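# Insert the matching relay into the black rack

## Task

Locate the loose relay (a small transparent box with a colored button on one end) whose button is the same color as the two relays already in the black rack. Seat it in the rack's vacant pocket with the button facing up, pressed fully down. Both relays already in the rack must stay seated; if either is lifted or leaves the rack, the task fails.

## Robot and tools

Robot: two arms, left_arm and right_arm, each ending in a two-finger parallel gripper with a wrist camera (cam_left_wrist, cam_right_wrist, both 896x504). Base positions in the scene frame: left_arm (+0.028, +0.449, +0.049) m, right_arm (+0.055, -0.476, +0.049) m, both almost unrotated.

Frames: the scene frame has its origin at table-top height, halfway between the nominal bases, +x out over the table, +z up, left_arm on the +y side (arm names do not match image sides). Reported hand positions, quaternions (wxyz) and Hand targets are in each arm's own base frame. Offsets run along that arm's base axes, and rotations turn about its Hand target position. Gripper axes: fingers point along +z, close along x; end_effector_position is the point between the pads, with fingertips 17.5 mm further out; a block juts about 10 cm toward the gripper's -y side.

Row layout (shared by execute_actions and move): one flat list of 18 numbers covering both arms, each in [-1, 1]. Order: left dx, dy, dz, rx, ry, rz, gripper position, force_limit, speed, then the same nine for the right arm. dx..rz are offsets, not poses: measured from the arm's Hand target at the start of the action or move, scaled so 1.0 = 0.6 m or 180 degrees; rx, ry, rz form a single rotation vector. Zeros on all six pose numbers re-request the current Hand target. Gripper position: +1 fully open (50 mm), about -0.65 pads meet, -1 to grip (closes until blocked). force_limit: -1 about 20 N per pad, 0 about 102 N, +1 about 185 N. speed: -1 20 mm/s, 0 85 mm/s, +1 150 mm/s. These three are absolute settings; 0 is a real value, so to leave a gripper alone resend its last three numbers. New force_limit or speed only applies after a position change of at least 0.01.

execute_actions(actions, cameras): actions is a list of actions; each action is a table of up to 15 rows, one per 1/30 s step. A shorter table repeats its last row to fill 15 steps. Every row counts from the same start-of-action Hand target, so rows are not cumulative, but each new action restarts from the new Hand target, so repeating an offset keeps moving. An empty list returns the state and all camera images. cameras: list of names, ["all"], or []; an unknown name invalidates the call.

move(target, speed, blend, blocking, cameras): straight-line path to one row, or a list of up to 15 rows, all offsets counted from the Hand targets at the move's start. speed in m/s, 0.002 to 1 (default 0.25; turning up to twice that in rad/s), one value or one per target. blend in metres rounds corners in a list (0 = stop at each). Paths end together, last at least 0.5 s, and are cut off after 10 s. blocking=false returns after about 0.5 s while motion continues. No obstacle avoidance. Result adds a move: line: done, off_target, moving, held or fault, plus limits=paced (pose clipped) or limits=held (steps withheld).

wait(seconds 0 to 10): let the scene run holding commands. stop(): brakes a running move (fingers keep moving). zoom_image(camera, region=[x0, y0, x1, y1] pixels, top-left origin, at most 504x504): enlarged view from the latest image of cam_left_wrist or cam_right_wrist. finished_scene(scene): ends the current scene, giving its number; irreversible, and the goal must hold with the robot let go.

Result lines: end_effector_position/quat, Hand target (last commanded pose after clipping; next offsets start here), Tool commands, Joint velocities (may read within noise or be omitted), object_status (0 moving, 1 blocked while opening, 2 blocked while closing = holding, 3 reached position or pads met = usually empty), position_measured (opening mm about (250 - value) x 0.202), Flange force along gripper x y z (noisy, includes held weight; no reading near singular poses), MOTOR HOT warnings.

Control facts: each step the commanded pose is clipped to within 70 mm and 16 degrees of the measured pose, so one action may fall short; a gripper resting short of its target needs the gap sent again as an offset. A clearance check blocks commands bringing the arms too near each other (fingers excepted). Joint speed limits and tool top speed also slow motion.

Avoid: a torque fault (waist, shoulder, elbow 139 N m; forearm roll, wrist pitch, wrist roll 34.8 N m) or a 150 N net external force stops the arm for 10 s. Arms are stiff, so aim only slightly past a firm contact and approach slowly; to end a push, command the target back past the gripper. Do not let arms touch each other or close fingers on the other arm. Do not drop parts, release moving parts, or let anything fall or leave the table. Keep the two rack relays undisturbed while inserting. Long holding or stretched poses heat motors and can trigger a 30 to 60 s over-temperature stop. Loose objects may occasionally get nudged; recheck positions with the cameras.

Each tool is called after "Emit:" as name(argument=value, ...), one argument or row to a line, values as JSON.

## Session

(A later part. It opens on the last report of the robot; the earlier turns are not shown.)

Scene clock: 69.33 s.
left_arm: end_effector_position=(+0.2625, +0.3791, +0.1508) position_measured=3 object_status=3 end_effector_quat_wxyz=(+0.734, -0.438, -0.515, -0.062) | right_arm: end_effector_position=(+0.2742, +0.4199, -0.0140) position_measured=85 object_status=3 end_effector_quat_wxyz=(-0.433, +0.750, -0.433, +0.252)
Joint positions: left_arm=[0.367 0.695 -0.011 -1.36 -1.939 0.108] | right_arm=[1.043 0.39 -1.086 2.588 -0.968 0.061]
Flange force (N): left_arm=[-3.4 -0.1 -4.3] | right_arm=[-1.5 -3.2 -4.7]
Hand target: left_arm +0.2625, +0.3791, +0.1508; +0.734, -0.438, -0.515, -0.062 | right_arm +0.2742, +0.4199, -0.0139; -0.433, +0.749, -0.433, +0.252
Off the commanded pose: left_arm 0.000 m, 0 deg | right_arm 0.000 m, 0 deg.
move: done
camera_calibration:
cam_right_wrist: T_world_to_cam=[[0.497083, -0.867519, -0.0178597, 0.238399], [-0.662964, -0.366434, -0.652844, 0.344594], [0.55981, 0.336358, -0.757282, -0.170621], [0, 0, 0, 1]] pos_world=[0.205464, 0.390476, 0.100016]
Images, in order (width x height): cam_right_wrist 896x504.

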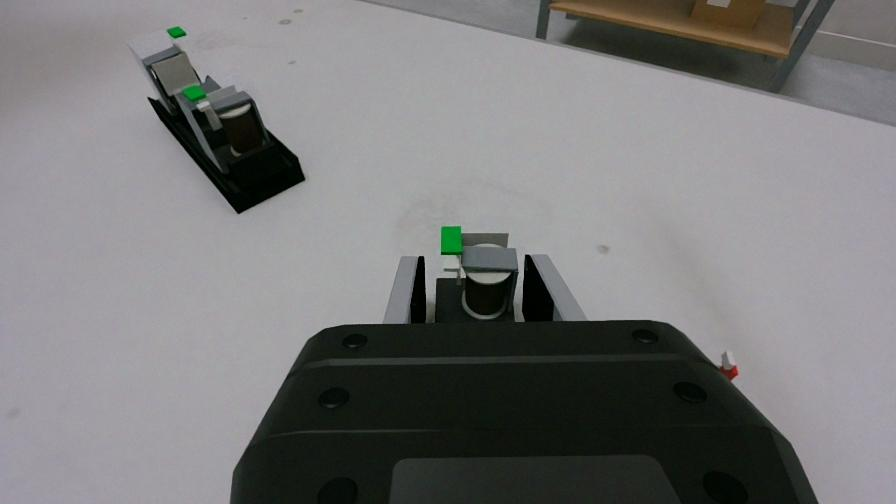

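Emit:
move(
  target=[
    [0,0,0,0,0,0,1,1,1,0,0,0,0,0,0,1,-0.9,0],
    [0,0,0,0,0,0,1,1,1,-0.075,-0.043,0.05,0,0,0,1,-0.9,0],
    [0,0,0,0,0,0,1,1,1,-0.075,-0.043,0.19,-0.05,0.087,0,1,-0.9,0],
    [0,0,0,0,0,0,1,1,1,0.0147,0.0085,0.207,-0.1667,0.289,0,1,-0.9,0],
  ],
  speed=[0.02,0.06,0.25,0.3],
  blend=[0,0.01,0.03,0],
  cameras=["cam_right_wrist"],
)

Scene clock: 77.37 s.
left_arm: end_effector_position=(+0.2625, +0.3791, +0.1508) position_measured=3 object_status=3 end_effector_quat_wxyz=(+0.734, -0.438, -0.515, -0.062) | right_arm: end_effector_position=(+0.2831, +0.4250, +0.1103) position_measured=3 object_status=3 end_effector_quat_wxyz=(+0.000, +0.866, -0.499, +0.001)
Joint positions: left_arm=[0.367 0.695 -0.011 -1.36 -1.939 0.108] | right_arm=[1.242 0.232 -0.148 0.003 -1.191 2.423]
Flange force (N): left_arm=[-3.2 -0.8 -4.1] | right_arm=[1.5 4.3 -1.4]
Hand target: left_arm +0.2625, +0.3791, +0.1508; +0.734, -0.438, -0.515, -0.062 | right_arm +0.2831, +0.4250, +0.1103; +0.000, +0.866, -0.499, +0.001
Off the commanded pose: left_arm 0.000 m, 0 deg | right_arm 0.000 m, 0 deg.
move: done; limits=paced
camera_calibration:
cam_right_wrist: T_world_to_cam=[[0.484843, -0.874578, -0.0064226, 0.24587], [-0.824484, -0.459498, 0.330285, 0.410269], [-0.291811, -0.154841, -0.943859, 0.38719], [0, 0, 0, 1]] pos_world=[0.332039, 0.463503, 0.231526]
Images, in order (width x height): cam_right_wrist 896x504.

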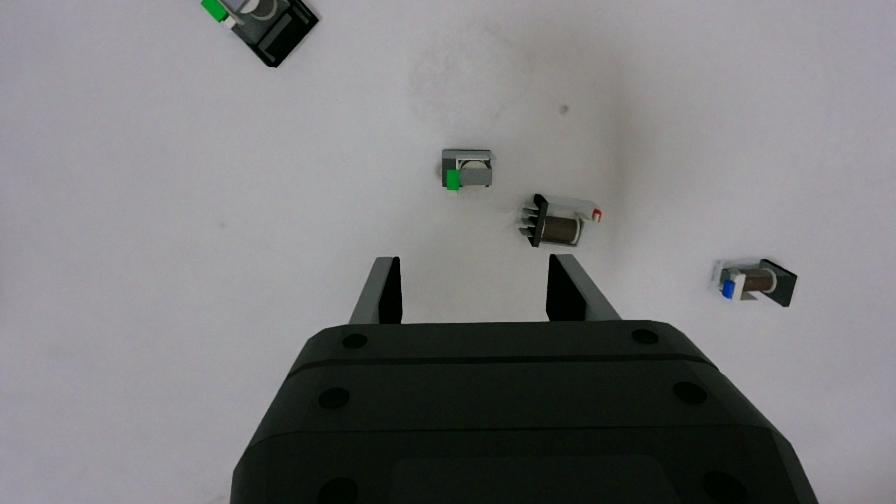

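Emit:
move(
  target=[0,0,0,0,0,0,1,1,1,0.0467,0.0333,-0.06,0,0,0,1,-0.9,0],
  speed=0.15,
  cameras=["cam_right_wrist"],
)

Scene clock: 80.20 s.
left_arm: end_effector_position=(+0.2625, +0.3791, +0.1508) position_measured=3 object_status=3 end_effector_quat_wxyz=(+0.734, -0.438, -0.515, -0.062) | right_arm: end_effector_position=(+0.3111, +0.4449, +0.0743) position_measured=3 object_status=3 end_effector_quat_wxyz=(+0.000, +0.866, -0.499, +0.001)
Joint positions: left_arm=[0.367 0.695 -0.011 -1.36 -1.939 0.108] | right_arm=[1.204 0.342 -0.096 0.003 -1.132 2.461]
Flange force (N): left_arm=[-3.4 -0.1 -4.3] | right_arm=[0.3 2.5 -1.9]
Hand target: left_arm +0.2625, +0.3791, +0.1508; +0.734, -0.438, -0.515, -0.062 | right_arm +0.3111, +0.4450, +0.0743; +0.000, +0.866, -0.499, +0.001
Off the commanded pose: left_arm 0.000 m, 0 deg | right_arm 0.000 m, 0 deg.
move: done
camera_calibration:
cam_right_wrist: T_world_to_cam=[[0.484858, -0.87457, -0.00637696, 0.249537], [-0.824507, -0.459511, 0.330208, 0.454465], [-0.29172, -0.154846, -0.943887, 0.364454], [0, 0, 0, 1]] pos_world=[0.360038, 0.483503, 0.195526]
Images, in order (width x height): cam_right_wrist 896x504.

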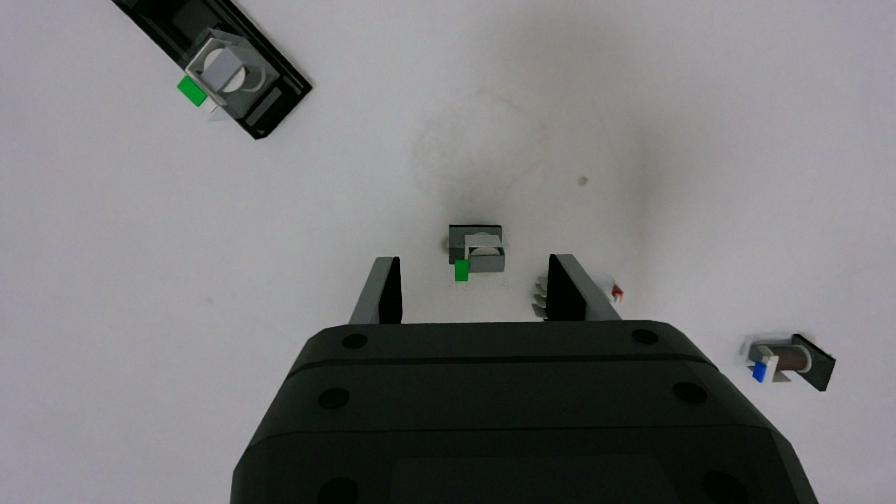

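Emit:
move(
  target=[0,0,0,0,0,0,1,1,1,0.0137,0.0107,-0.05,0,0,0,0.6,-0.9,0],
  speed=0.15,
  cameras=["cam_right_wrist"],
)

Scene clock: 82.53 s.
left_arm: end_effector_position=(+0.2625, +0.3791, +0.1508) position_measured=3 object_status=3 end_effector_quat_wxyz=(+0.734, -0.438, -0.515, -0.062) | right_arm: end_effector_position=(+0.3193, +0.4514, +0.0443) position_measured=63 object_status=3 end_effector_quat_wxyz=(+0.000, +0.866, -0.499, +0.001)
Joint positions: left_arm=[0.367 0.695 -0.011 -1.36 -1.939 0.108] | right_arm=[1.194 0.398 -0.098 0.003 -1.076 2.471]
Flange force (N): left_arm=[-3.5 -0.7 -4.0] | right_arm=[1.7 5.4 -2.4]
Hand target: left_arm +0.2625, +0.3791, +0.1508; +0.734, -0.438, -0.515, -0.062 | right_arm +0.3193, +0.4514, +0.0443; +0.000, +0.866, -0.499, +0.001
Off the commanded pose: left_arm 0.000 m, 0 deg | right_arm 0.000 m, 0 deg.
move: done
camera_calibration:
cam_right_wrist: T_world_to_cam=[[0.484771, -0.874618, -0.00639231, 0.251025], [-0.824526, -0.459421, 0.330285, 0.474024], [-0.29181, -0.154842, -0.94386, 0.339547], [0, 0, 0, 1]] pos_world=[0.368239, 0.489904, 0.165526]
Images, in order (width x height): cam_right_wrist 896x504.

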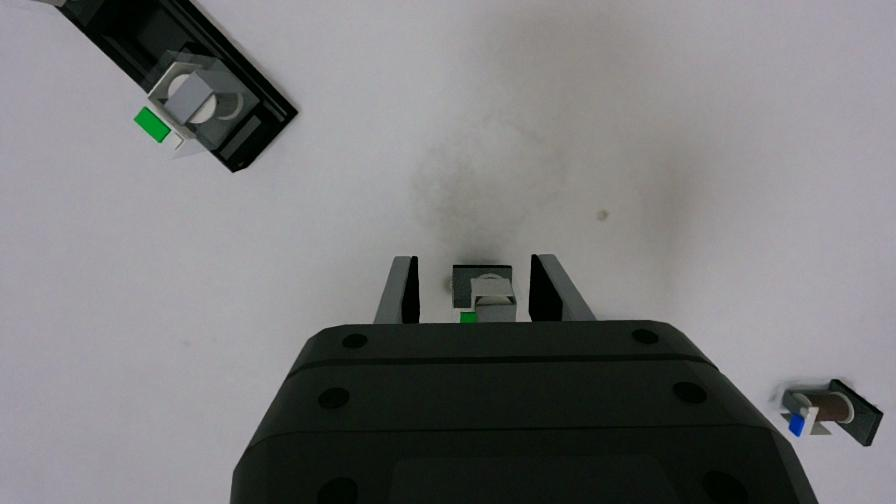

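Emit:
move(
  target=[0,0,0,0,0,0,1,1,1,-0.0183,-0.0183,0,0,0,0,0.6,-0.9,0],
  speed=0.15,
  cameras=["cam_right_wrist"],
)

Scene clock: 85.73 s.
left_arm: end_effector_position=(+0.2625, +0.3791, +0.1508) position_measured=3 object_status=3 end_effector_quat_wxyz=(+0.734, -0.438, -0.515, -0.062) | right_arm: end_effector_position=(+0.3083, +0.4404, +0.0443) position_measured=63 object_status=3 end_effector_quat_wxyz=(+0.000, +0.866, -0.499, +0.001)
Joint positions: left_arm=[0.367 0.695 -0.011 -1.36 -1.939 0.108] | right_arm=[1.206 0.364 -0.145 0.003 -1.062 2.459]
Flange force (N): left_arm=[-3.0 -0.6 -4.2] | right_arm=[1.6 4.8 -2.4]
Hand target: left_arm +0.2625, +0.3791, +0.1508; +0.734, -0.438, -0.515, -0.062 | right_arm +0.3083, +0.4404, +0.0443; +0.000, +0.866, -0.499, +0.001
Off the commanded pose: left_arm 0.000 m, 0 deg | right_arm 0.000 m, 0 deg.
move: done
camera_calibration:
cam_right_wrist: T_world_to_cam=[[0.484869, -0.874564, -0.00634057, 0.246619], [-0.82447, -0.459491, 0.330328, 0.459989], [-0.291807, -0.154938, -0.943845, 0.334706], [0, 0, 0, 1]] pos_world=[0.357339, 0.478904, 0.165526]
Images, in order (width x height): cam_right_wrist 896x504.

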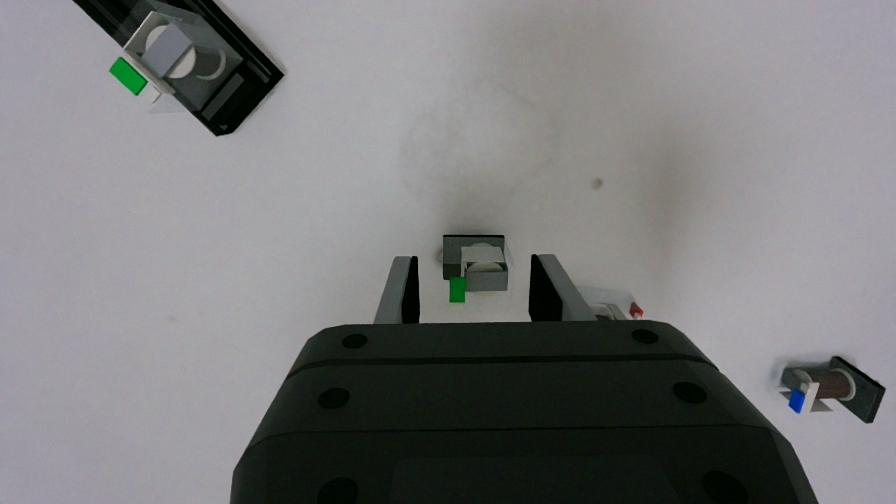

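Emit:
move(
  target=[
    [0,0,0,0,0,0,1,1,1,-0.01,-0.006,0,0,0,0,0.6,-0.9,0],
    [0,0,0,0,0,0,1,1,1,-0.01,-0.006,-0.055,0,0,0,0.6,-0.9,0],
  ],
  speed=[0.15,0.06],
  cameras=["cam_right_wrist"],
)

Scene clock: 89.53 s.
left_arm: end_effector_position=(+0.2625, +0.3791, +0.1508) position_measured=3 object_status=3 end_effector_quat_wxyz=(+0.734, -0.438, -0.515, -0.062) | right_arm: end_effector_position=(+0.3023, +0.4368, +0.0113) position_measured=63 object_status=3 end_effector_quat_wxyz=(+0.000, +0.866, -0.499, +0.001)
Joint positions: left_arm=[0.367 0.695 -0.011 -1.36 -1.939 0.108] | right_arm=[1.214 0.393 -0.195 0.003 -0.984 2.45]
Flange force (N): left_arm=[-3.2 -0.6 -4.1] | right_arm=[1.1 4.6 -2.4]
Hand target: left_arm +0.2625, +0.3791, +0.1508; +0.734, -0.438, -0.515, -0.062 | right_arm +0.3023, +0.4368, +0.0113; +0.000, +0.866, -0.499, +0.001
Off the commanded pose: left_arm 0.000 m, 0 deg | right_arm 0.000 m, 0 deg.
move: done
camera_calibration:
cam_right_wrist: T_world_to_cam=[[0.484843, -0.874578, -0.0064226, 0.246245], [-0.824484, -0.459498, 0.330285, 0.46422], [-0.291811, -0.154841, -0.943859, 0.301178], [0, 0, 0, 1]] pos_world=[0.351239, 0.475303, 0.132526]
Images, in order (width x height): cam_right_wrist 896x504.

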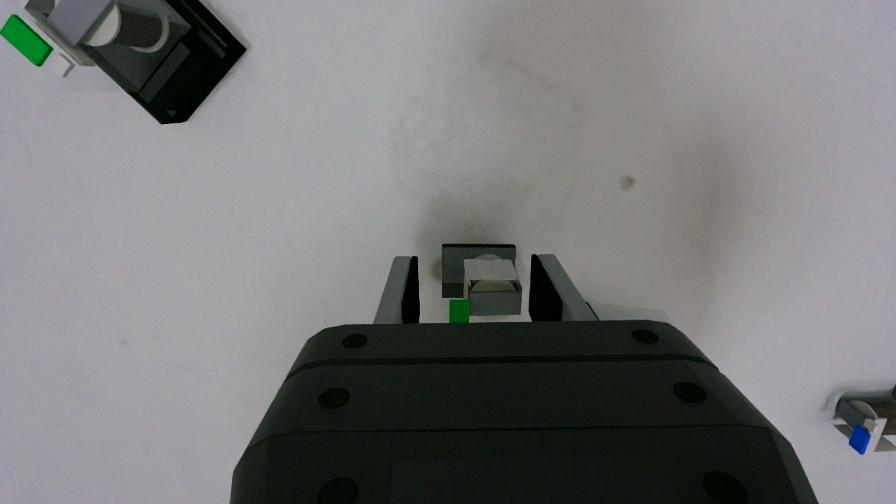

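Emit:
move(
  target=[
    [0,0,0,0,0,0,1,1,1,0.0005,-0.003,-0.0355,0,0,0,0.6,-0.9,-0.7],
    [0,0,0,0,0,0,1,1,1,0.0005,-0.003,-0.0355,0,0,0,-1,-0.9,-0.7],
  ],
  speed=0.06,
)

Emit:
move(
  target=[0,0,0,0,0,0,1,1,1,0,0,0.16,0,0,0,-1,-0.9,-0.7],
  speed=0.12,
  cameras=["cam_right_wrist"],
)

Scene clock: 91.87 s.
left_arm: end_effector_position=(+0.2625, +0.3791, +0.1508) position_measured=3 object_status=3 end_effector_quat_wxyz=(+0.734, -0.438, -0.515, -0.062) | right_arm: end_effector_position=(+0.3026, +0.4350, -0.0100) position_measured=115 object_status=2 end_effector_quat_wxyz=(+0.000, +0.866, -0.499, +0.001)
Joint positions: left_arm=[0.367 0.695 -0.011 -1.36 -1.939 0.108] | right_arm=[1.212 0.42 -0.215 0.003 -0.936 2.452]
Flange force (N): left_arm=[-3.1 -0.7 -4.4] | right_arm=[1.2 4.3 -2.8]
Hand target: left_arm +0.2625, +0.3791, +0.1508; +0.734, -0.438, -0.515, -0.062 | right_arm +0.3026, +0.4350, -0.0100; +0.000, +0.866, -0.499, +0.001
Off the commanded pose: left_arm 0.000 m, 0 deg | right_arm 0.000 m, 0 deg.
move: done

Scene clock: 93.07 s.
left_arm: end_effector_position=(+0.2625, +0.3791, +0.1508) position_measured=3 object_status=3 end_effector_quat_wxyz=(+0.734, -0.438, -0.515, -0.062) | right_arm: end_effector_position=(+0.3026, +0.4350, +0.0860) position_measured=115 object_status=2 end_effector_quat_wxyz=(+0.000, +0.866, -0.499, +0.001)
Joint positions: left_arm=[0.367 0.695 -0.011 -1.36 -1.939 0.108] | right_arm=[1.212 0.301 -0.122 0.003 -1.149 2.453]
Flange force (N): left_arm=[-3.3 -0.6 -4.4] | right_arm=[1.3 4.6 -1.7]
Hand target: left_arm +0.2625, +0.3791, +0.1508; +0.734, -0.438, -0.515, -0.062 | right_arm +0.3026, +0.4350, +0.0860; +0.000, +0.866, -0.499, +0.001
Off the commanded pose: left_arm 0.000 m, 0 deg | right_arm 0.000 m, 0 deg.
move: done
camera_calibration:
cam_right_wrist: T_world_to_cam=[[0.484798, -0.874604, -0.00631028, 0.244962], [-0.824513, -0.459415, 0.330328, 0.439046], [-0.291805, -0.154939, -0.943845, 0.37147], [0, 0, 0, 1]] pos_world=[0.351639, 0.473504, 0.207126]
Images, in order (width x height): cam_right_wrist 896x504.

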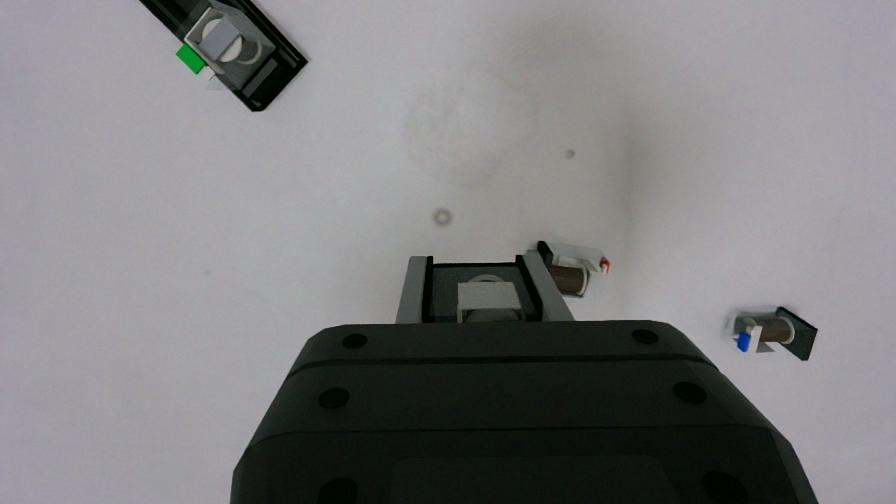

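Emit:
move(
  target=[0,0,0,0,0,0,1,1,1,0.0473,0.2683,0.0,0,0,0.2444,-1,-0.9,-0.7],
  speed=0.25,
  cameras=["cam_right_wrist","cam_left_wrist"],
)

Scene clock: 98.10 s.
left_arm: end_effector_position=(+0.2625, +0.3791, +0.1508) position_measured=3 object_status=3 end_effector_quat_wxyz=(+0.734, -0.438, -0.515, -0.062) | right_arm: end_effector_position=(+0.3310, +0.5960, +0.0860) position_measured=115 object_status=2 end_effector_quat_wxyz=(+0.000, +0.990, -0.139, +0.001)
Joint positions: left_arm=[0.367 0.695 -0.011 -1.36 -1.939 0.108] | right_arm=[1.257 0.663 0.409 0.003 -1.316 3.177]
Flange force (N): left_arm=[-2.8 -0.7 -4.5] | right_arm=[-2.9 8.0 -0.7]
Hand target: left_arm +0.2625, +0.3791, +0.1508; +0.734, -0.438, -0.515, -0.062 | right_arm +0.3310, +0.5960, +0.0860; +0.000, +0.990, -0.139, +0.001
Off the commanded pose: left_arm 0.000 m, 0 deg | right_arm 0.000 m, 0 deg.
move: done
camera_calibration:
cam_left_wrist: T_world_to_cam=[[0.464883, 0.367895, 0.805318, -0.372375], [0.754694, 0.310946, -0.57771, -0.216129], [-0.462947, 0.876336, -0.133095, -0.0567289], [0, 0, 0, 1]] pos_world=[0.30996, 0.253913, 0.16747]
cam_right_wrist: T_world_to_cam=[[0.95627, -0.292416, -0.00632984, -0.130992], [-0.274009, -0.903224, 0.330312, 0.618601], [-0.102306, -0.314134, -0.94385, 0.43692], [0, 0, 0, 1]] pos_world=[0.339465, 0.657682, 0.207226]

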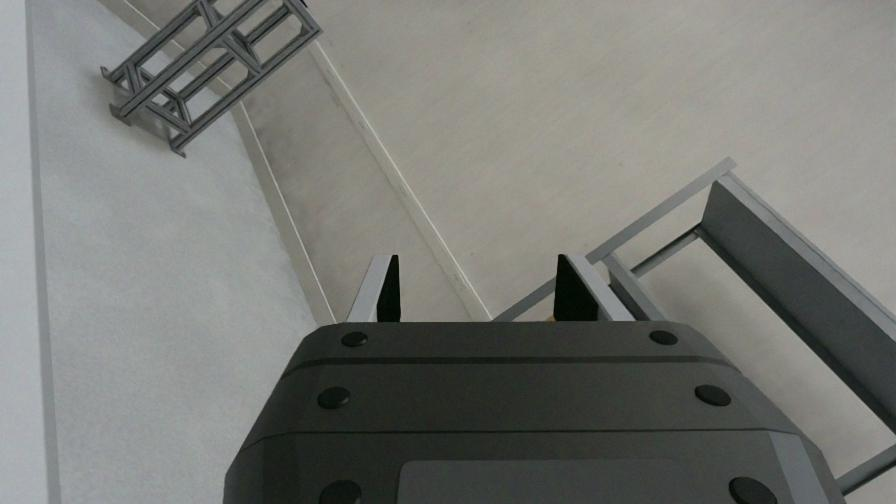

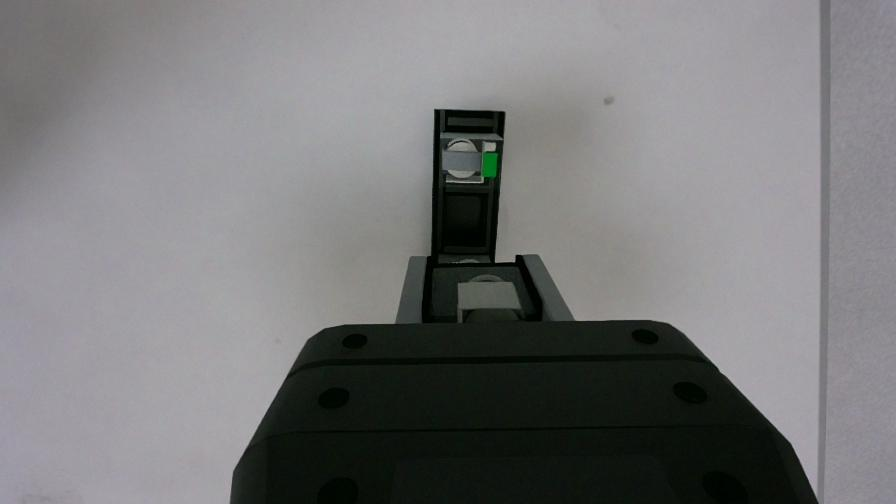

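Emit:
zoom_image(
  camera="cam_right_wrist",
  region=[400, 90, 580, 330],
)

Emit:
move(
  target=[0,0,0,0,0,0,1,1,1,-0.045,-0.16,0.05,0,0,0,-1,-0.9,-0.7],
  speed=0.25,
  cameras=["cam_right_wrist"],
)

Emit:
zoom_image(
  camera="cam_right_wrist",
  region=[380, 0, 580, 330],
)

Scaled by 2.100 from the camera's 896x504 image, which has a finer 1280x720 frame.

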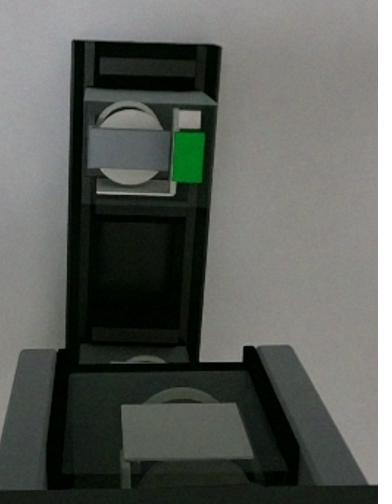

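Scene clock: 100.87 s.
left_arm: end_effector_position=(+0.2625, +0.3791, +0.1508) position_measured=3 object_status=3 end_effector_quat_wxyz=(+0.734, -0.438, -0.515, -0.062) | right_arm: end_effector_position=(+0.3040, +0.5000, +0.1160) position_measured=115 object_status=2 end_effector_quat_wxyz=(+0.000, +0.990, -0.139, +0.001)
Joint positions: left_arm=[0.367 0.695 -0.011 -1.36 -1.939 0.108] | right_arm=[1.25 0.403 0.09 0.003 -1.257 3.183]
Flange force (N): left_arm=[-3.4 -0.2 -4.2] | right_arm=[-1.8 6.3 -2.1]
Hand target: left_arm +0.2625, +0.3791, +0.1508; +0.734, -0.438, -0.515, -0.062 | right_arm +0.3040, +0.5000, +0.1160; +0.000, +0.990, -0.139, +0.001
Off the commanded pose: left_arm 0.000 m, 0 deg | right_arm 0.000 m, 0 deg.
move: done
camera_calibration:
cam_right_wrist: T_world_to_cam=[[0.956252, -0.292474, -0.00640947, -0.132999], [-0.274035, -0.903206, 0.330338, 0.51461], [-0.102404, -0.31413, -0.943841, 0.432249], [0, 0, 0, 1]] pos_world=[0.312466, 0.561682, 0.237126]
Images, in order (width x height): cam_right_wrist 896x504.

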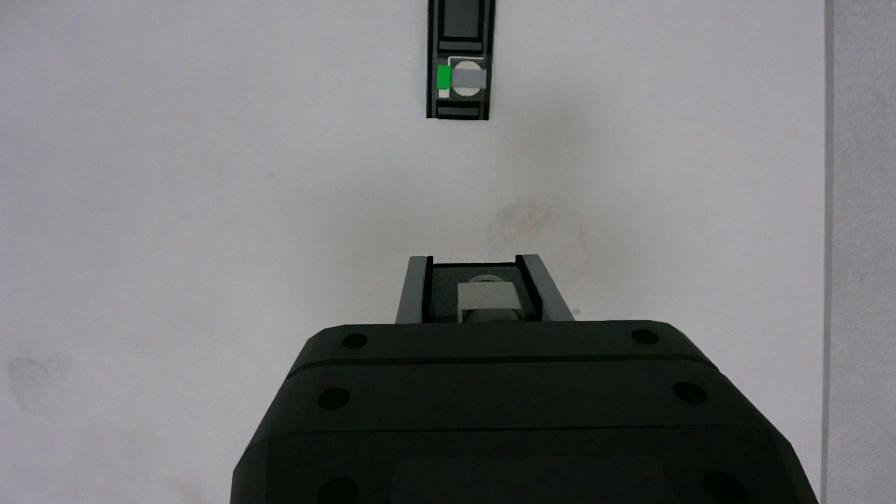

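Scaled by 1.527 from the camera's 896x504 image, which has a finer 1280x720 frame.

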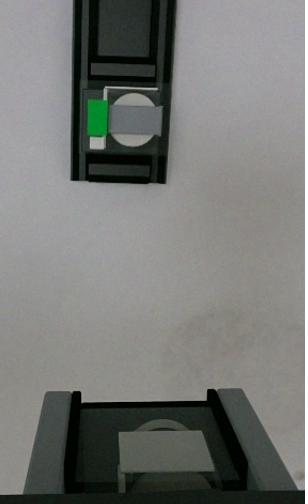

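Emit:
move(
  target=[
    [0,0,0,0,0,0,1,1,1,0.0458,0.169,-0.03,0,0,0,-1,-0.9,-0.7],
    [0,0,0,0,0,0,1,1,1,0.0458,0.169,-0.11,0,0,0,-1,-0.9,-0.7],
  ],
  speed=[0.2,0.1],
  blend=[0.01,0],
  cameras=["cam_right_wrist"],
)

Emit:
zoom_image(
  camera="cam_right_wrist",
  region=[380, 60, 580, 330],
)

Scene clock: 105.83 s.
left_arm: end_effector_position=(+0.2625, +0.3791, +0.1508) position_measured=3 object_status=3 end_effector_quat_wxyz=(+0.734, -0.438, -0.515, -0.062) | right_arm: end_effector_position=(+0.3315, +0.6014, +0.0500) position_measured=115 object_status=2 end_effector_quat_wxyz=(+0.000, +0.990, -0.139, +0.001)
Joint positions: left_arm=[0.367 0.695 -0.011 -1.36 -1.939 0.108] | right_arm=[1.259 0.703 0.386 0.002 -1.253 3.175]
Flange force (N): left_arm=[-3.4 -0.7 -4.2] | right_arm=[-2.0 5.5 -2.4]
Hand target: left_arm +0.2625, +0.3791, +0.1508; +0.734, -0.438, -0.515, -0.062 | right_arm +0.3315, +0.6014, +0.0500; +0.000, +0.990, -0.139, +0.001
Off the commanded pose: left_arm 0.000 m, 0 deg | right_arm 0.000 m, 0 deg.
move: done
camera_calibration:
cam_right_wrist: T_world_to_cam=[[0.956257, -0.292457, -0.00644679, -0.130068], [-0.274017, -0.903243, 0.330253, 0.635532], [-0.102408, -0.314041, -0.94387, 0.404665], [0, 0, 0, 1]] pos_world=[0.339966, 0.663082, 0.171226]
Images, in order (width x height): cam_right_wrist 896x504.

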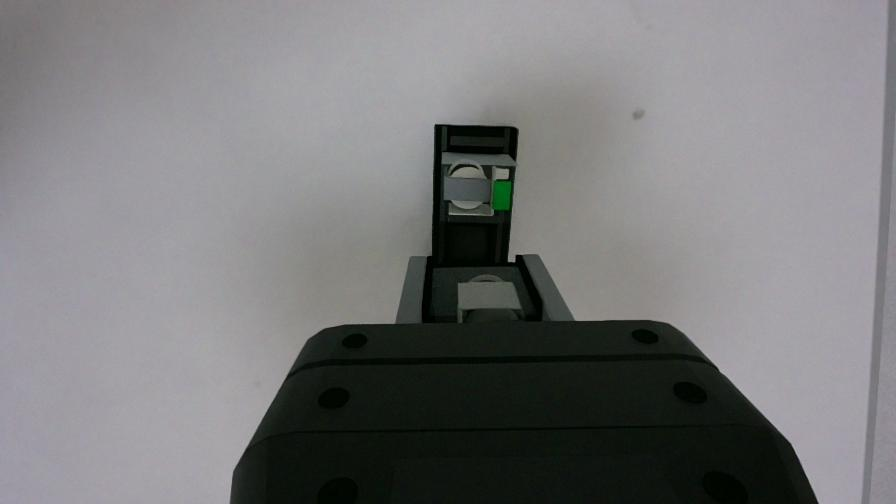

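Scaled by 1.867 from the camera's 896x504 image, which has a finer 1280x720 frame.

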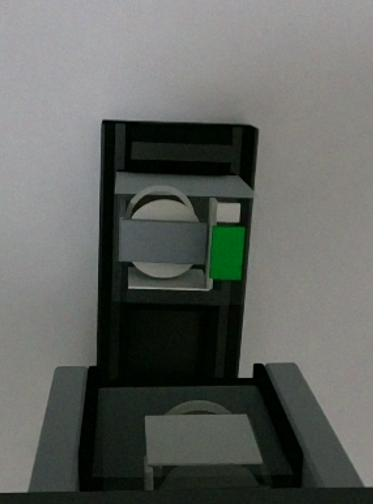

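Emit:
move(
  target=[0,0,0,0,0,0,1,1,1,0,0,-0.045,0,0,-0.0083,-1,-0.9,-0.7],
  speed=0.06,
  cameras=["cam_right_wrist"],
)

Emit:
zoom_image(
  camera="cam_right_wrist",
  region=[380, 60, 580, 330],
)

Scene clock: 108.47 s.
left_arm: end_effector_position=(+0.2625, +0.3791, +0.1508) position_measured=3 object_status=3 end_effector_quat_wxyz=(+0.734, -0.438, -0.515, -0.062) | right_arm: end_effector_position=(+0.3315, +0.6014, +0.0230) position_measured=115 object_status=2 end_effector_quat_wxyz=(+0.000, +0.988, -0.152, +0.001)
Joint positions: left_arm=[0.367 0.695 -0.011 -1.36 -1.939 0.108] | right_arm=[1.259 0.726 0.359 0.003 -1.202 3.148]
Flange force (N): left_arm=[-3.0 -0.8 -4.0] | right_arm=[-1.8 5.4 -1.8]
Hand target: left_arm +0.2625, +0.3791, +0.1508; +0.734, -0.438, -0.515, -0.062 | right_arm +0.3315, +0.6014, +0.0230; +0.000, +0.988, -0.152, +0.001
Off the commanded pose: left_arm 0.000 m, 0 deg | right_arm 0.000 m, 0 deg.
move: done
camera_calibration:
cam_right_wrist: T_world_to_cam=[[0.948308, -0.317288, -0.00638322, -0.112654], [-0.297491, -0.895783, 0.33026, 0.647784], [-0.110506, -0.31129, -0.943868, 0.380226], [0, 0, 0, 1]] pos_world=[0.341557, 0.662891, 0.144226]
Images, in order (width x height): cam_right_wrist 896x504.

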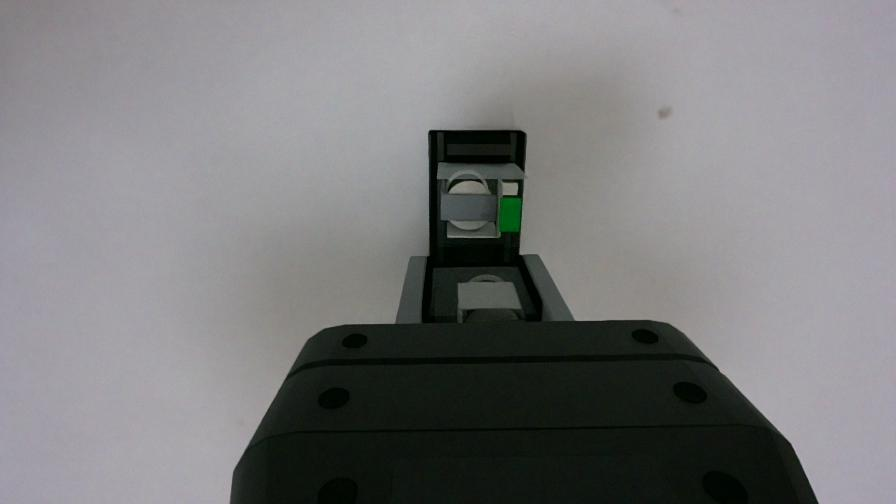

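Scaled by 1.867 from the camera's 896x504 image, which has a finer 1280x720 frame.

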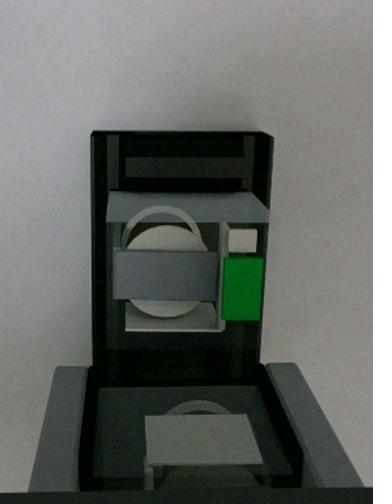

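Emit:
move(
  target=[0,0,0,0,0,0,1,1,1,0,0,-0.015,0,0,0,-1,-0.9,-0.7],
  speed=0.03,
)

Emit:
move(
  target=[0,0,0,0,0,0,1,1,1,0,0,-0.007,0,0,0,-1,-0.9,-0.7],
  speed=0.02,
)

Emit:
move(
  target=[0,0,0,0,0,0,1,1,1,0,0,-0.006,0,0,0,-1,-0.9,-0.7],
  speed=0.02,
  cameras=["cam_right_wrist"],
)

Scene clock: 110.27 s.
left_arm: end_effector_position=(+0.2625, +0.3791, +0.1508) position_measured=3 object_status=3 end_effector_quat_wxyz=(+0.734, -0.438, -0.515, -0.062) | right_arm: end_effector_position=(+0.3315, +0.6014, +0.0140) position_measured=115 object_status=2 end_effector_quat_wxyz=(+0.000, +0.988, -0.152, +0.001)
Joint positions: left_arm=[0.367 0.695 -0.011 -1.36 -1.939 0.108] | right_arm=[1.259 0.735 0.351 0.003 -1.186 3.148]
Flange force (N): left_arm=[-3.5 -0.2 -4.2] | right_arm=[-1.9 6.1 -1.8]
Hand target: left_arm +0.2625, +0.3791, +0.1508; +0.734, -0.438, -0.515, -0.062 | right_arm +0.3315, +0.6014, +0.0140; +0.000, +0.988, -0.152, +0.001
Off the commanded pose: left_arm 0.000 m, 0 deg | right_arm 0.000 m, 0 deg.
move: done

Scene clock: 110.97 s.
left_arm: end_effector_position=(+0.2625, +0.3791, +0.1508) position_measured=3 object_status=3 end_effector_quat_wxyz=(+0.734, -0.438, -0.515, -0.062) | right_arm: end_effector_position=(+0.3315, +0.6014, +0.0098) position_measured=115 object_status=2 end_effector_quat_wxyz=(+0.000, +0.988, -0.152, +0.001)
Joint positions: left_arm=[0.367 0.695 -0.011 -1.36 -1.939 0.108] | right_arm=[1.259 0.739 0.347 0.003 -1.178 3.148]
Flange force (N): left_arm=[-3.5 -0.2 -4.4] | right_arm=[-1.6 6.2 -1.9]
Hand target: left_arm +0.2625, +0.3791, +0.1508; +0.734, -0.438, -0.515, -0.062 | right_arm +0.3315, +0.6014, +0.0098; +0.000, +0.988, -0.152, +0.001
Off the commanded pose: left_arm 0.000 m, 0 deg | right_arm 0.000 m, 0 deg.
move: done

Scene clock: 111.67 s.
left_arm: end_effector_position=(+0.2625, +0.3791, +0.1508) position_measured=3 object_status=3 end_effector_quat_wxyz=(+0.734, -0.438, -0.515, -0.062) | right_arm: end_effector_position=(+0.3315, +0.6014, +0.0062) position_measured=115 object_status=2 end_effector_quat_wxyz=(+0.000, +0.988, -0.152, +0.001)
Joint positions: left_arm=[0.367 0.695 -0.011 -1.36 -1.939 0.108] | right_arm=[1.259 0.743 0.344 0.003 -1.171 3.148]
Flange force (N): left_arm=[-3.1 -0.4 -4.2] | right_arm=[-2.0 5.9 -1.8]
Hand target: left_arm +0.2625, +0.3791, +0.1508; +0.734, -0.438, -0.515, -0.062 | right_arm +0.3315, +0.6014, +0.0062; +0.000, +0.988, -0.152, +0.001
Off the commanded pose: left_arm 0.000 m, 0 deg | right_arm 0.000 m, 0 deg.
move: done
camera_calibration:
cam_right_wrist: T_world_to_cam=[[0.948308, -0.317288, -0.00638322, -0.112761], [-0.297491, -0.895783, 0.33026, 0.653333], [-0.110506, -0.31129, -0.943868, 0.364369], [0, 0, 0, 1]] pos_world=[0.341557, 0.662891, 0.127426]
Images, in order (width x height): cam_right_wrist 896x504.

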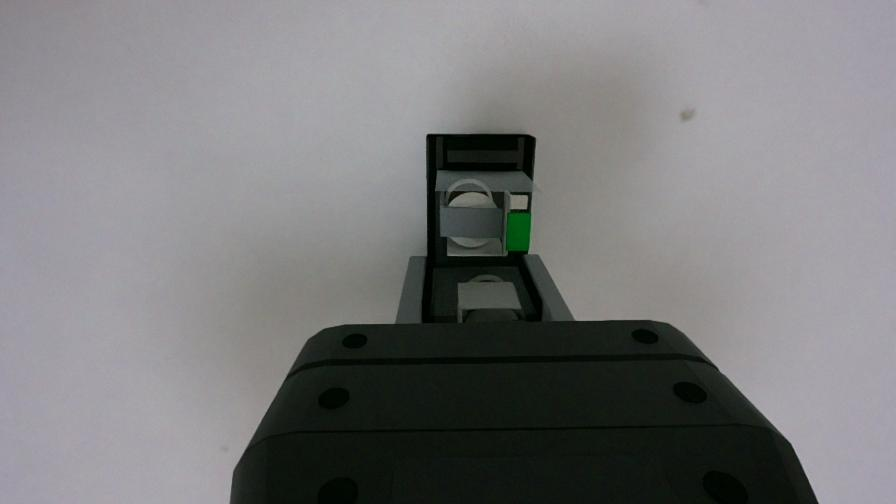

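Emit:
move(
  target=[0,0,0,0,0,0,1,1,1,0,0,-0.005,0,0,0,-1,-0.9,-0.7],
  speed=0.015,
)

Emit:
move(
  target=[0,0,0,0,0,0,1,1,1,0,0,-0.003,0,0,0,-1,-0.9,-0.7],
  speed=0.01,
)

Emit:
move(
  target=[0,0,0,0,0,0,1,1,1,0,0,-0.002,0,0,0,-1,-0.9,-0.7],
  speed=0.01,
)

Scene clock: 113.40 s.
left_arm: end_effector_position=(+0.2625, +0.3791, +0.1508) position_measured=3 object_status=3 end_effector_quat_wxyz=(+0.734, -0.438, -0.515, -0.062) | right_arm: end_effector_position=(+0.3315, +0.6014, +0.0032) position_measured=115 object_status=2 end_effector_quat_wxyz=(+0.000, +0.988, -0.152, +0.001)
Joint positions: left_arm=[0.367 0.695 -0.011 -1.36 -1.939 0.108] | right_arm=[1.259 0.746 0.342 0.003 -1.166 3.148]
Flange force (N): left_arm=[-3.3 -0.5 -4.2] | right_arm=[-1.6 6.4 -2.5]
Hand target: left_arm +0.2625, +0.3791, +0.1508; +0.734, -0.438, -0.515, -0.062 | right_arm +0.3315, +0.6014, +0.0032; +0.000, +0.988, -0.152, +0.001
Off the commanded pose: left_arm 0.000 m, 0 deg | right_arm 0.000 m, 0 deg.
move: done

Scene clock: 114.10 s.
left_arm: end_effector_position=(+0.2625, +0.3791, +0.1508) position_measured=3 object_status=3 end_effector_quat_wxyz=(+0.734, -0.438, -0.515, -0.062) | right_arm: end_effector_position=(+0.3315, +0.6014, +0.0014) position_measured=115 object_status=2 end_effector_quat_wxyz=(+0.000, +0.988, -0.152, +0.001)
Joint positions: left_arm=[0.367 0.695 -0.011 -1.36 -1.939 0.108] | right_arm=[1.259 0.747 0.341 0.003 -1.163 3.148]
Flange force (N): left_arm=[-2.9 -0.9 -4.1] | right_arm=[-1.8 5.6 -1.9]
Hand target: left_arm +0.2625, +0.3791, +0.1508; +0.734, -0.438, -0.515, -0.062 | right_arm +0.3315, +0.6014, +0.0014; +0.000, +0.988, -0.152, +0.001
Off the commanded pose: left_arm 0.000 m, 0 deg | right_arm 0.000 m, 0 deg.
move: done

Scene clock: 114.80 s.
left_arm: end_effector_position=(+0.2625, +0.3791, +0.1508) position_measured=3 object_status=3 end_effector_quat_wxyz=(+0.734, -0.438, -0.515, -0.062) | right_arm: end_effector_position=(+0.3315, +0.6014, +0.0002) position_measured=115 object_status=2 end_effector_quat_wxyz=(+0.000, +0.988, -0.152, +0.001)
Joint positions: left_arm=[0.367 0.695 -0.011 -1.36 -1.939 0.108] | right_arm=[1.259 0.749 0.34 0.003 -1.161 3.148]
Flange force (N): left_arm=[-3.7 -0.4 -4.0] | right_arm=[-1.9 6.3 -2.2]
Hand target: left_arm +0.2625, +0.3791, +0.1508; +0.734, -0.438, -0.515, -0.062 | right_arm +0.3315, +0.6014, +0.0002; +0.000, +0.988, -0.152, +0.001
Off the commanded pose: left_arm 0.000 m, 0 deg | right_arm 0.000 m, 0 deg.
move: done

Emit:
move(
  target=[0,0,0,0,0,0,1,1,1,0,0,-0.002,0,0,0,-1,-0.9,-0.7],
  speed=0.01,
)

Emit:
move(
  target=[0,0,0,0,0,0,1,1,1,0,0,-0.0015,0,0,0,-1,-0.9,-0.7],
  speed=0.01,
  cameras=["cam_right_wrist"],
)

Emit:
zoom_image(
  camera="cam_right_wrist",
  region=[380, 60, 580, 330],
)

Scene clock: 116.53 s.
left_arm: end_effector_position=(+0.2625, +0.3791, +0.1508) position_measured=3 object_status=3 end_effector_quat_wxyz=(+0.734, -0.438, -0.515, -0.062) | right_arm: end_effector_position=(+0.3315, +0.6014, -0.0009) position_measured=115 object_status=2 end_effector_quat_wxyz=(+0.000, +0.988, -0.152, +0.001)
Joint positions: left_arm=[0.367 0.695 -0.011 -1.36 -1.939 0.108] | right_arm=[1.259 0.75 0.339 0.003 -1.158 3.148]
Flange force (N): left_arm=[-3.3 -0.6 -3.9] | right_arm=[-8.0 18.2 -64.1]
Hand target: left_arm +0.2625, +0.3791, +0.1508; +0.734, -0.438, -0.515, -0.062 | right_arm +0.3315, +0.6014, -0.0010; +0.000, +0.988, -0.152, +0.001
Off the commanded pose: left_arm 0.000 m, 0 deg | right_arm 0.000 m, 0 deg.
move: done

Scene clock: 117.23 s.
left_arm: end_effector_position=(+0.2625, +0.3791, +0.1508) position_measured=3 object_status=3 end_effector_quat_wxyz=(+0.734, -0.438, -0.515, -0.062) | right_arm: end_effector_position=(+0.3315, +0.6014, -0.0018) position_measured=115 object_status=2 end_effector_quat_wxyz=(+0.000, +0.988, -0.152, +0.001)
Joint positions: left_arm=[0.367 0.695 -0.011 -1.36 -1.939 0.108] | right_arm=[1.259 0.751 0.338 0.003 -1.157 3.148]
Flange force (N): left_arm=[-3.2 -0.2 -4.1] | right_arm=[-17.6 36.7 -126.2]
Hand target: left_arm +0.2625, +0.3791, +0.1508; +0.734, -0.438, -0.515, -0.062 | right_arm +0.3315, +0.6014, -0.0019; +0.000, +0.988, -0.152, +0.001
Off the commanded pose: left_arm 0.000 m, 0 deg | right_arm 0.000 m, 0 deg.
move: done
camera_calibration:
cam_right_wrist: T_world_to_cam=[[0.948328, -0.317229, -0.00630503, -0.112867], [-0.297463, -0.895803, 0.330233, 0.655981], [-0.110407, -0.311293, -0.943878, 0.356788], [0, 0, 0, 1]] pos_world=[0.341557, 0.662891, 0.119426]
Images, in order (width x height): cam_right_wrist 896x504.

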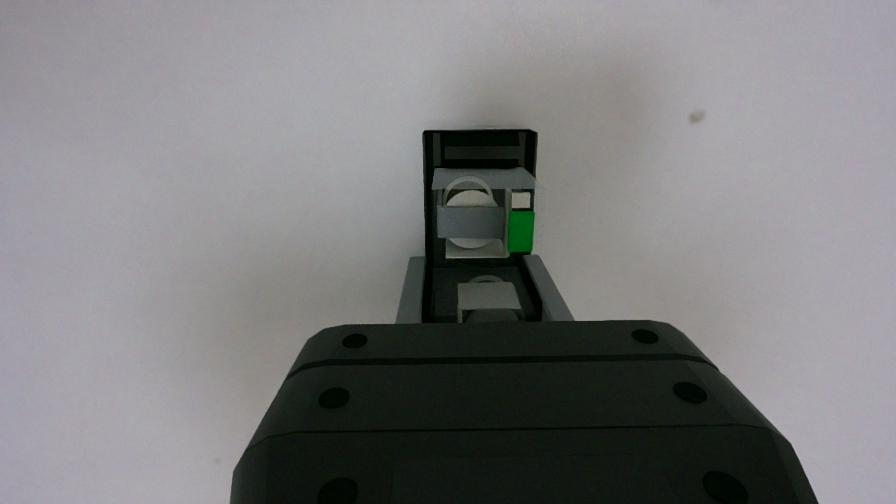

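Scaled by 1.867 from the camera's 896x504 image, which has a finer 1280x720 frame.

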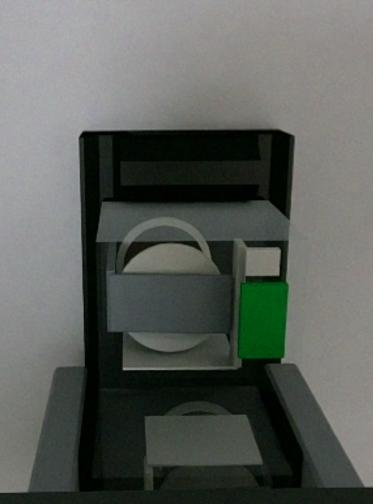

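Emit:
move(
  target=[
    [0,0,0,0,0,0,1,1,1,0,0,0.0022,0,0,0,-1,-0.9,-0.7],
    [0,0,0,0,0,0,1,1,1,0,0,0.0022,0,0,0,0.5,-0.9,-0.8],
    [0,0,0,0,0,0,1,1,1,0,0,0.03,0,0,0,0.5,-0.9,-0.8],
    [0,0,0,0,0,0,1,1,1,-0.045,-0.14,0.17,0,0,0,0.5,-0.9,-0.8],
  ],
  speed=[0.02,0.02,0.06,0.2],
  blend=[0,0,0.005,0],
  cameras=["cam_right_wrist"],
)

Emit:
zoom_image(
  camera="cam_right_wrist",
  region=[380, 0, 580, 330],
)

Scene clock: 120.83 s.
left_arm: end_effector_position=(+0.2625, +0.3791, +0.1508) position_measured=3 object_status=3 end_effector_quat_wxyz=(+0.734, -0.438, -0.515, -0.062) | right_arm: end_effector_position=(+0.3045, +0.5174, +0.1000) position_measured=78 object_status=3 end_effector_quat_wxyz=(+0.000, +0.988, -0.152, +0.001)
Joint positions: left_arm=[0.367 0.695 -0.011 -1.36 -1.939 0.108] | right_arm=[1.258 0.451 0.12 0.003 -1.239 3.149]
Flange force (N): left_arm=[-3.1 -0.9 -4.1] | right_arm=[-1.7 4.0 -1.3]
Hand target: left_arm +0.2625, +0.3791, +0.1508; +0.734, -0.438, -0.515, -0.062 | right_arm +0.3045, +0.5174, +0.1001; +0.000, +0.988, -0.152, +0.001
Off the commanded pose: left_arm 0.000 m, 0 deg | right_arm 0.000 m, 0 deg.
move: done
camera_calibration:
cam_right_wrist: T_world_to_cam=[[0.948311, -0.317279, -0.00635347, -0.113223], [-0.297482, -0.895755, 0.330344, 0.539039], [-0.110502, -0.311379, -0.943839, 0.423816], [0, 0, 0, 1]] pos_world=[0.314557, 0.578891, 0.221226]
Images, in order (width x height): cam_right_wrist 896x504.

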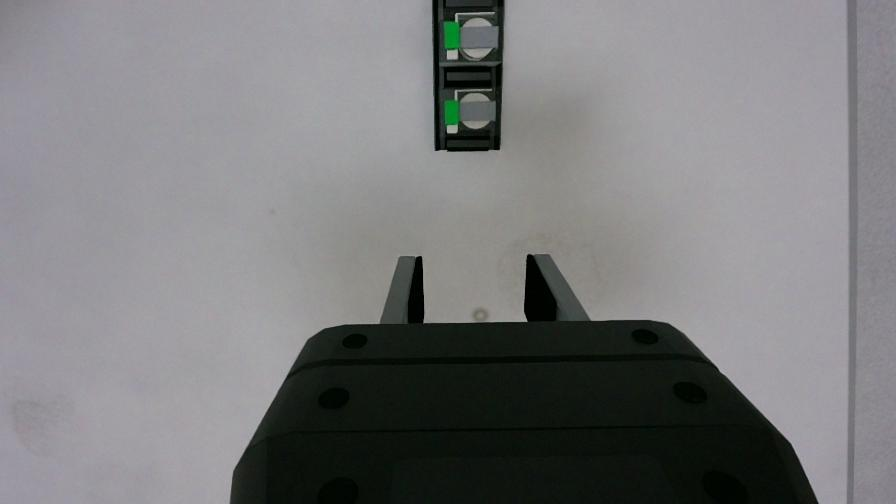

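Scaled by 1.527 from the camera's 896x504 image, which has a finer 1280x720 frame.

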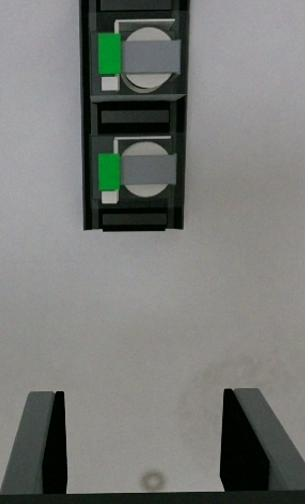

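Emit:
finished_scene(
  scene=3,
)

The scene is finished: the task was done.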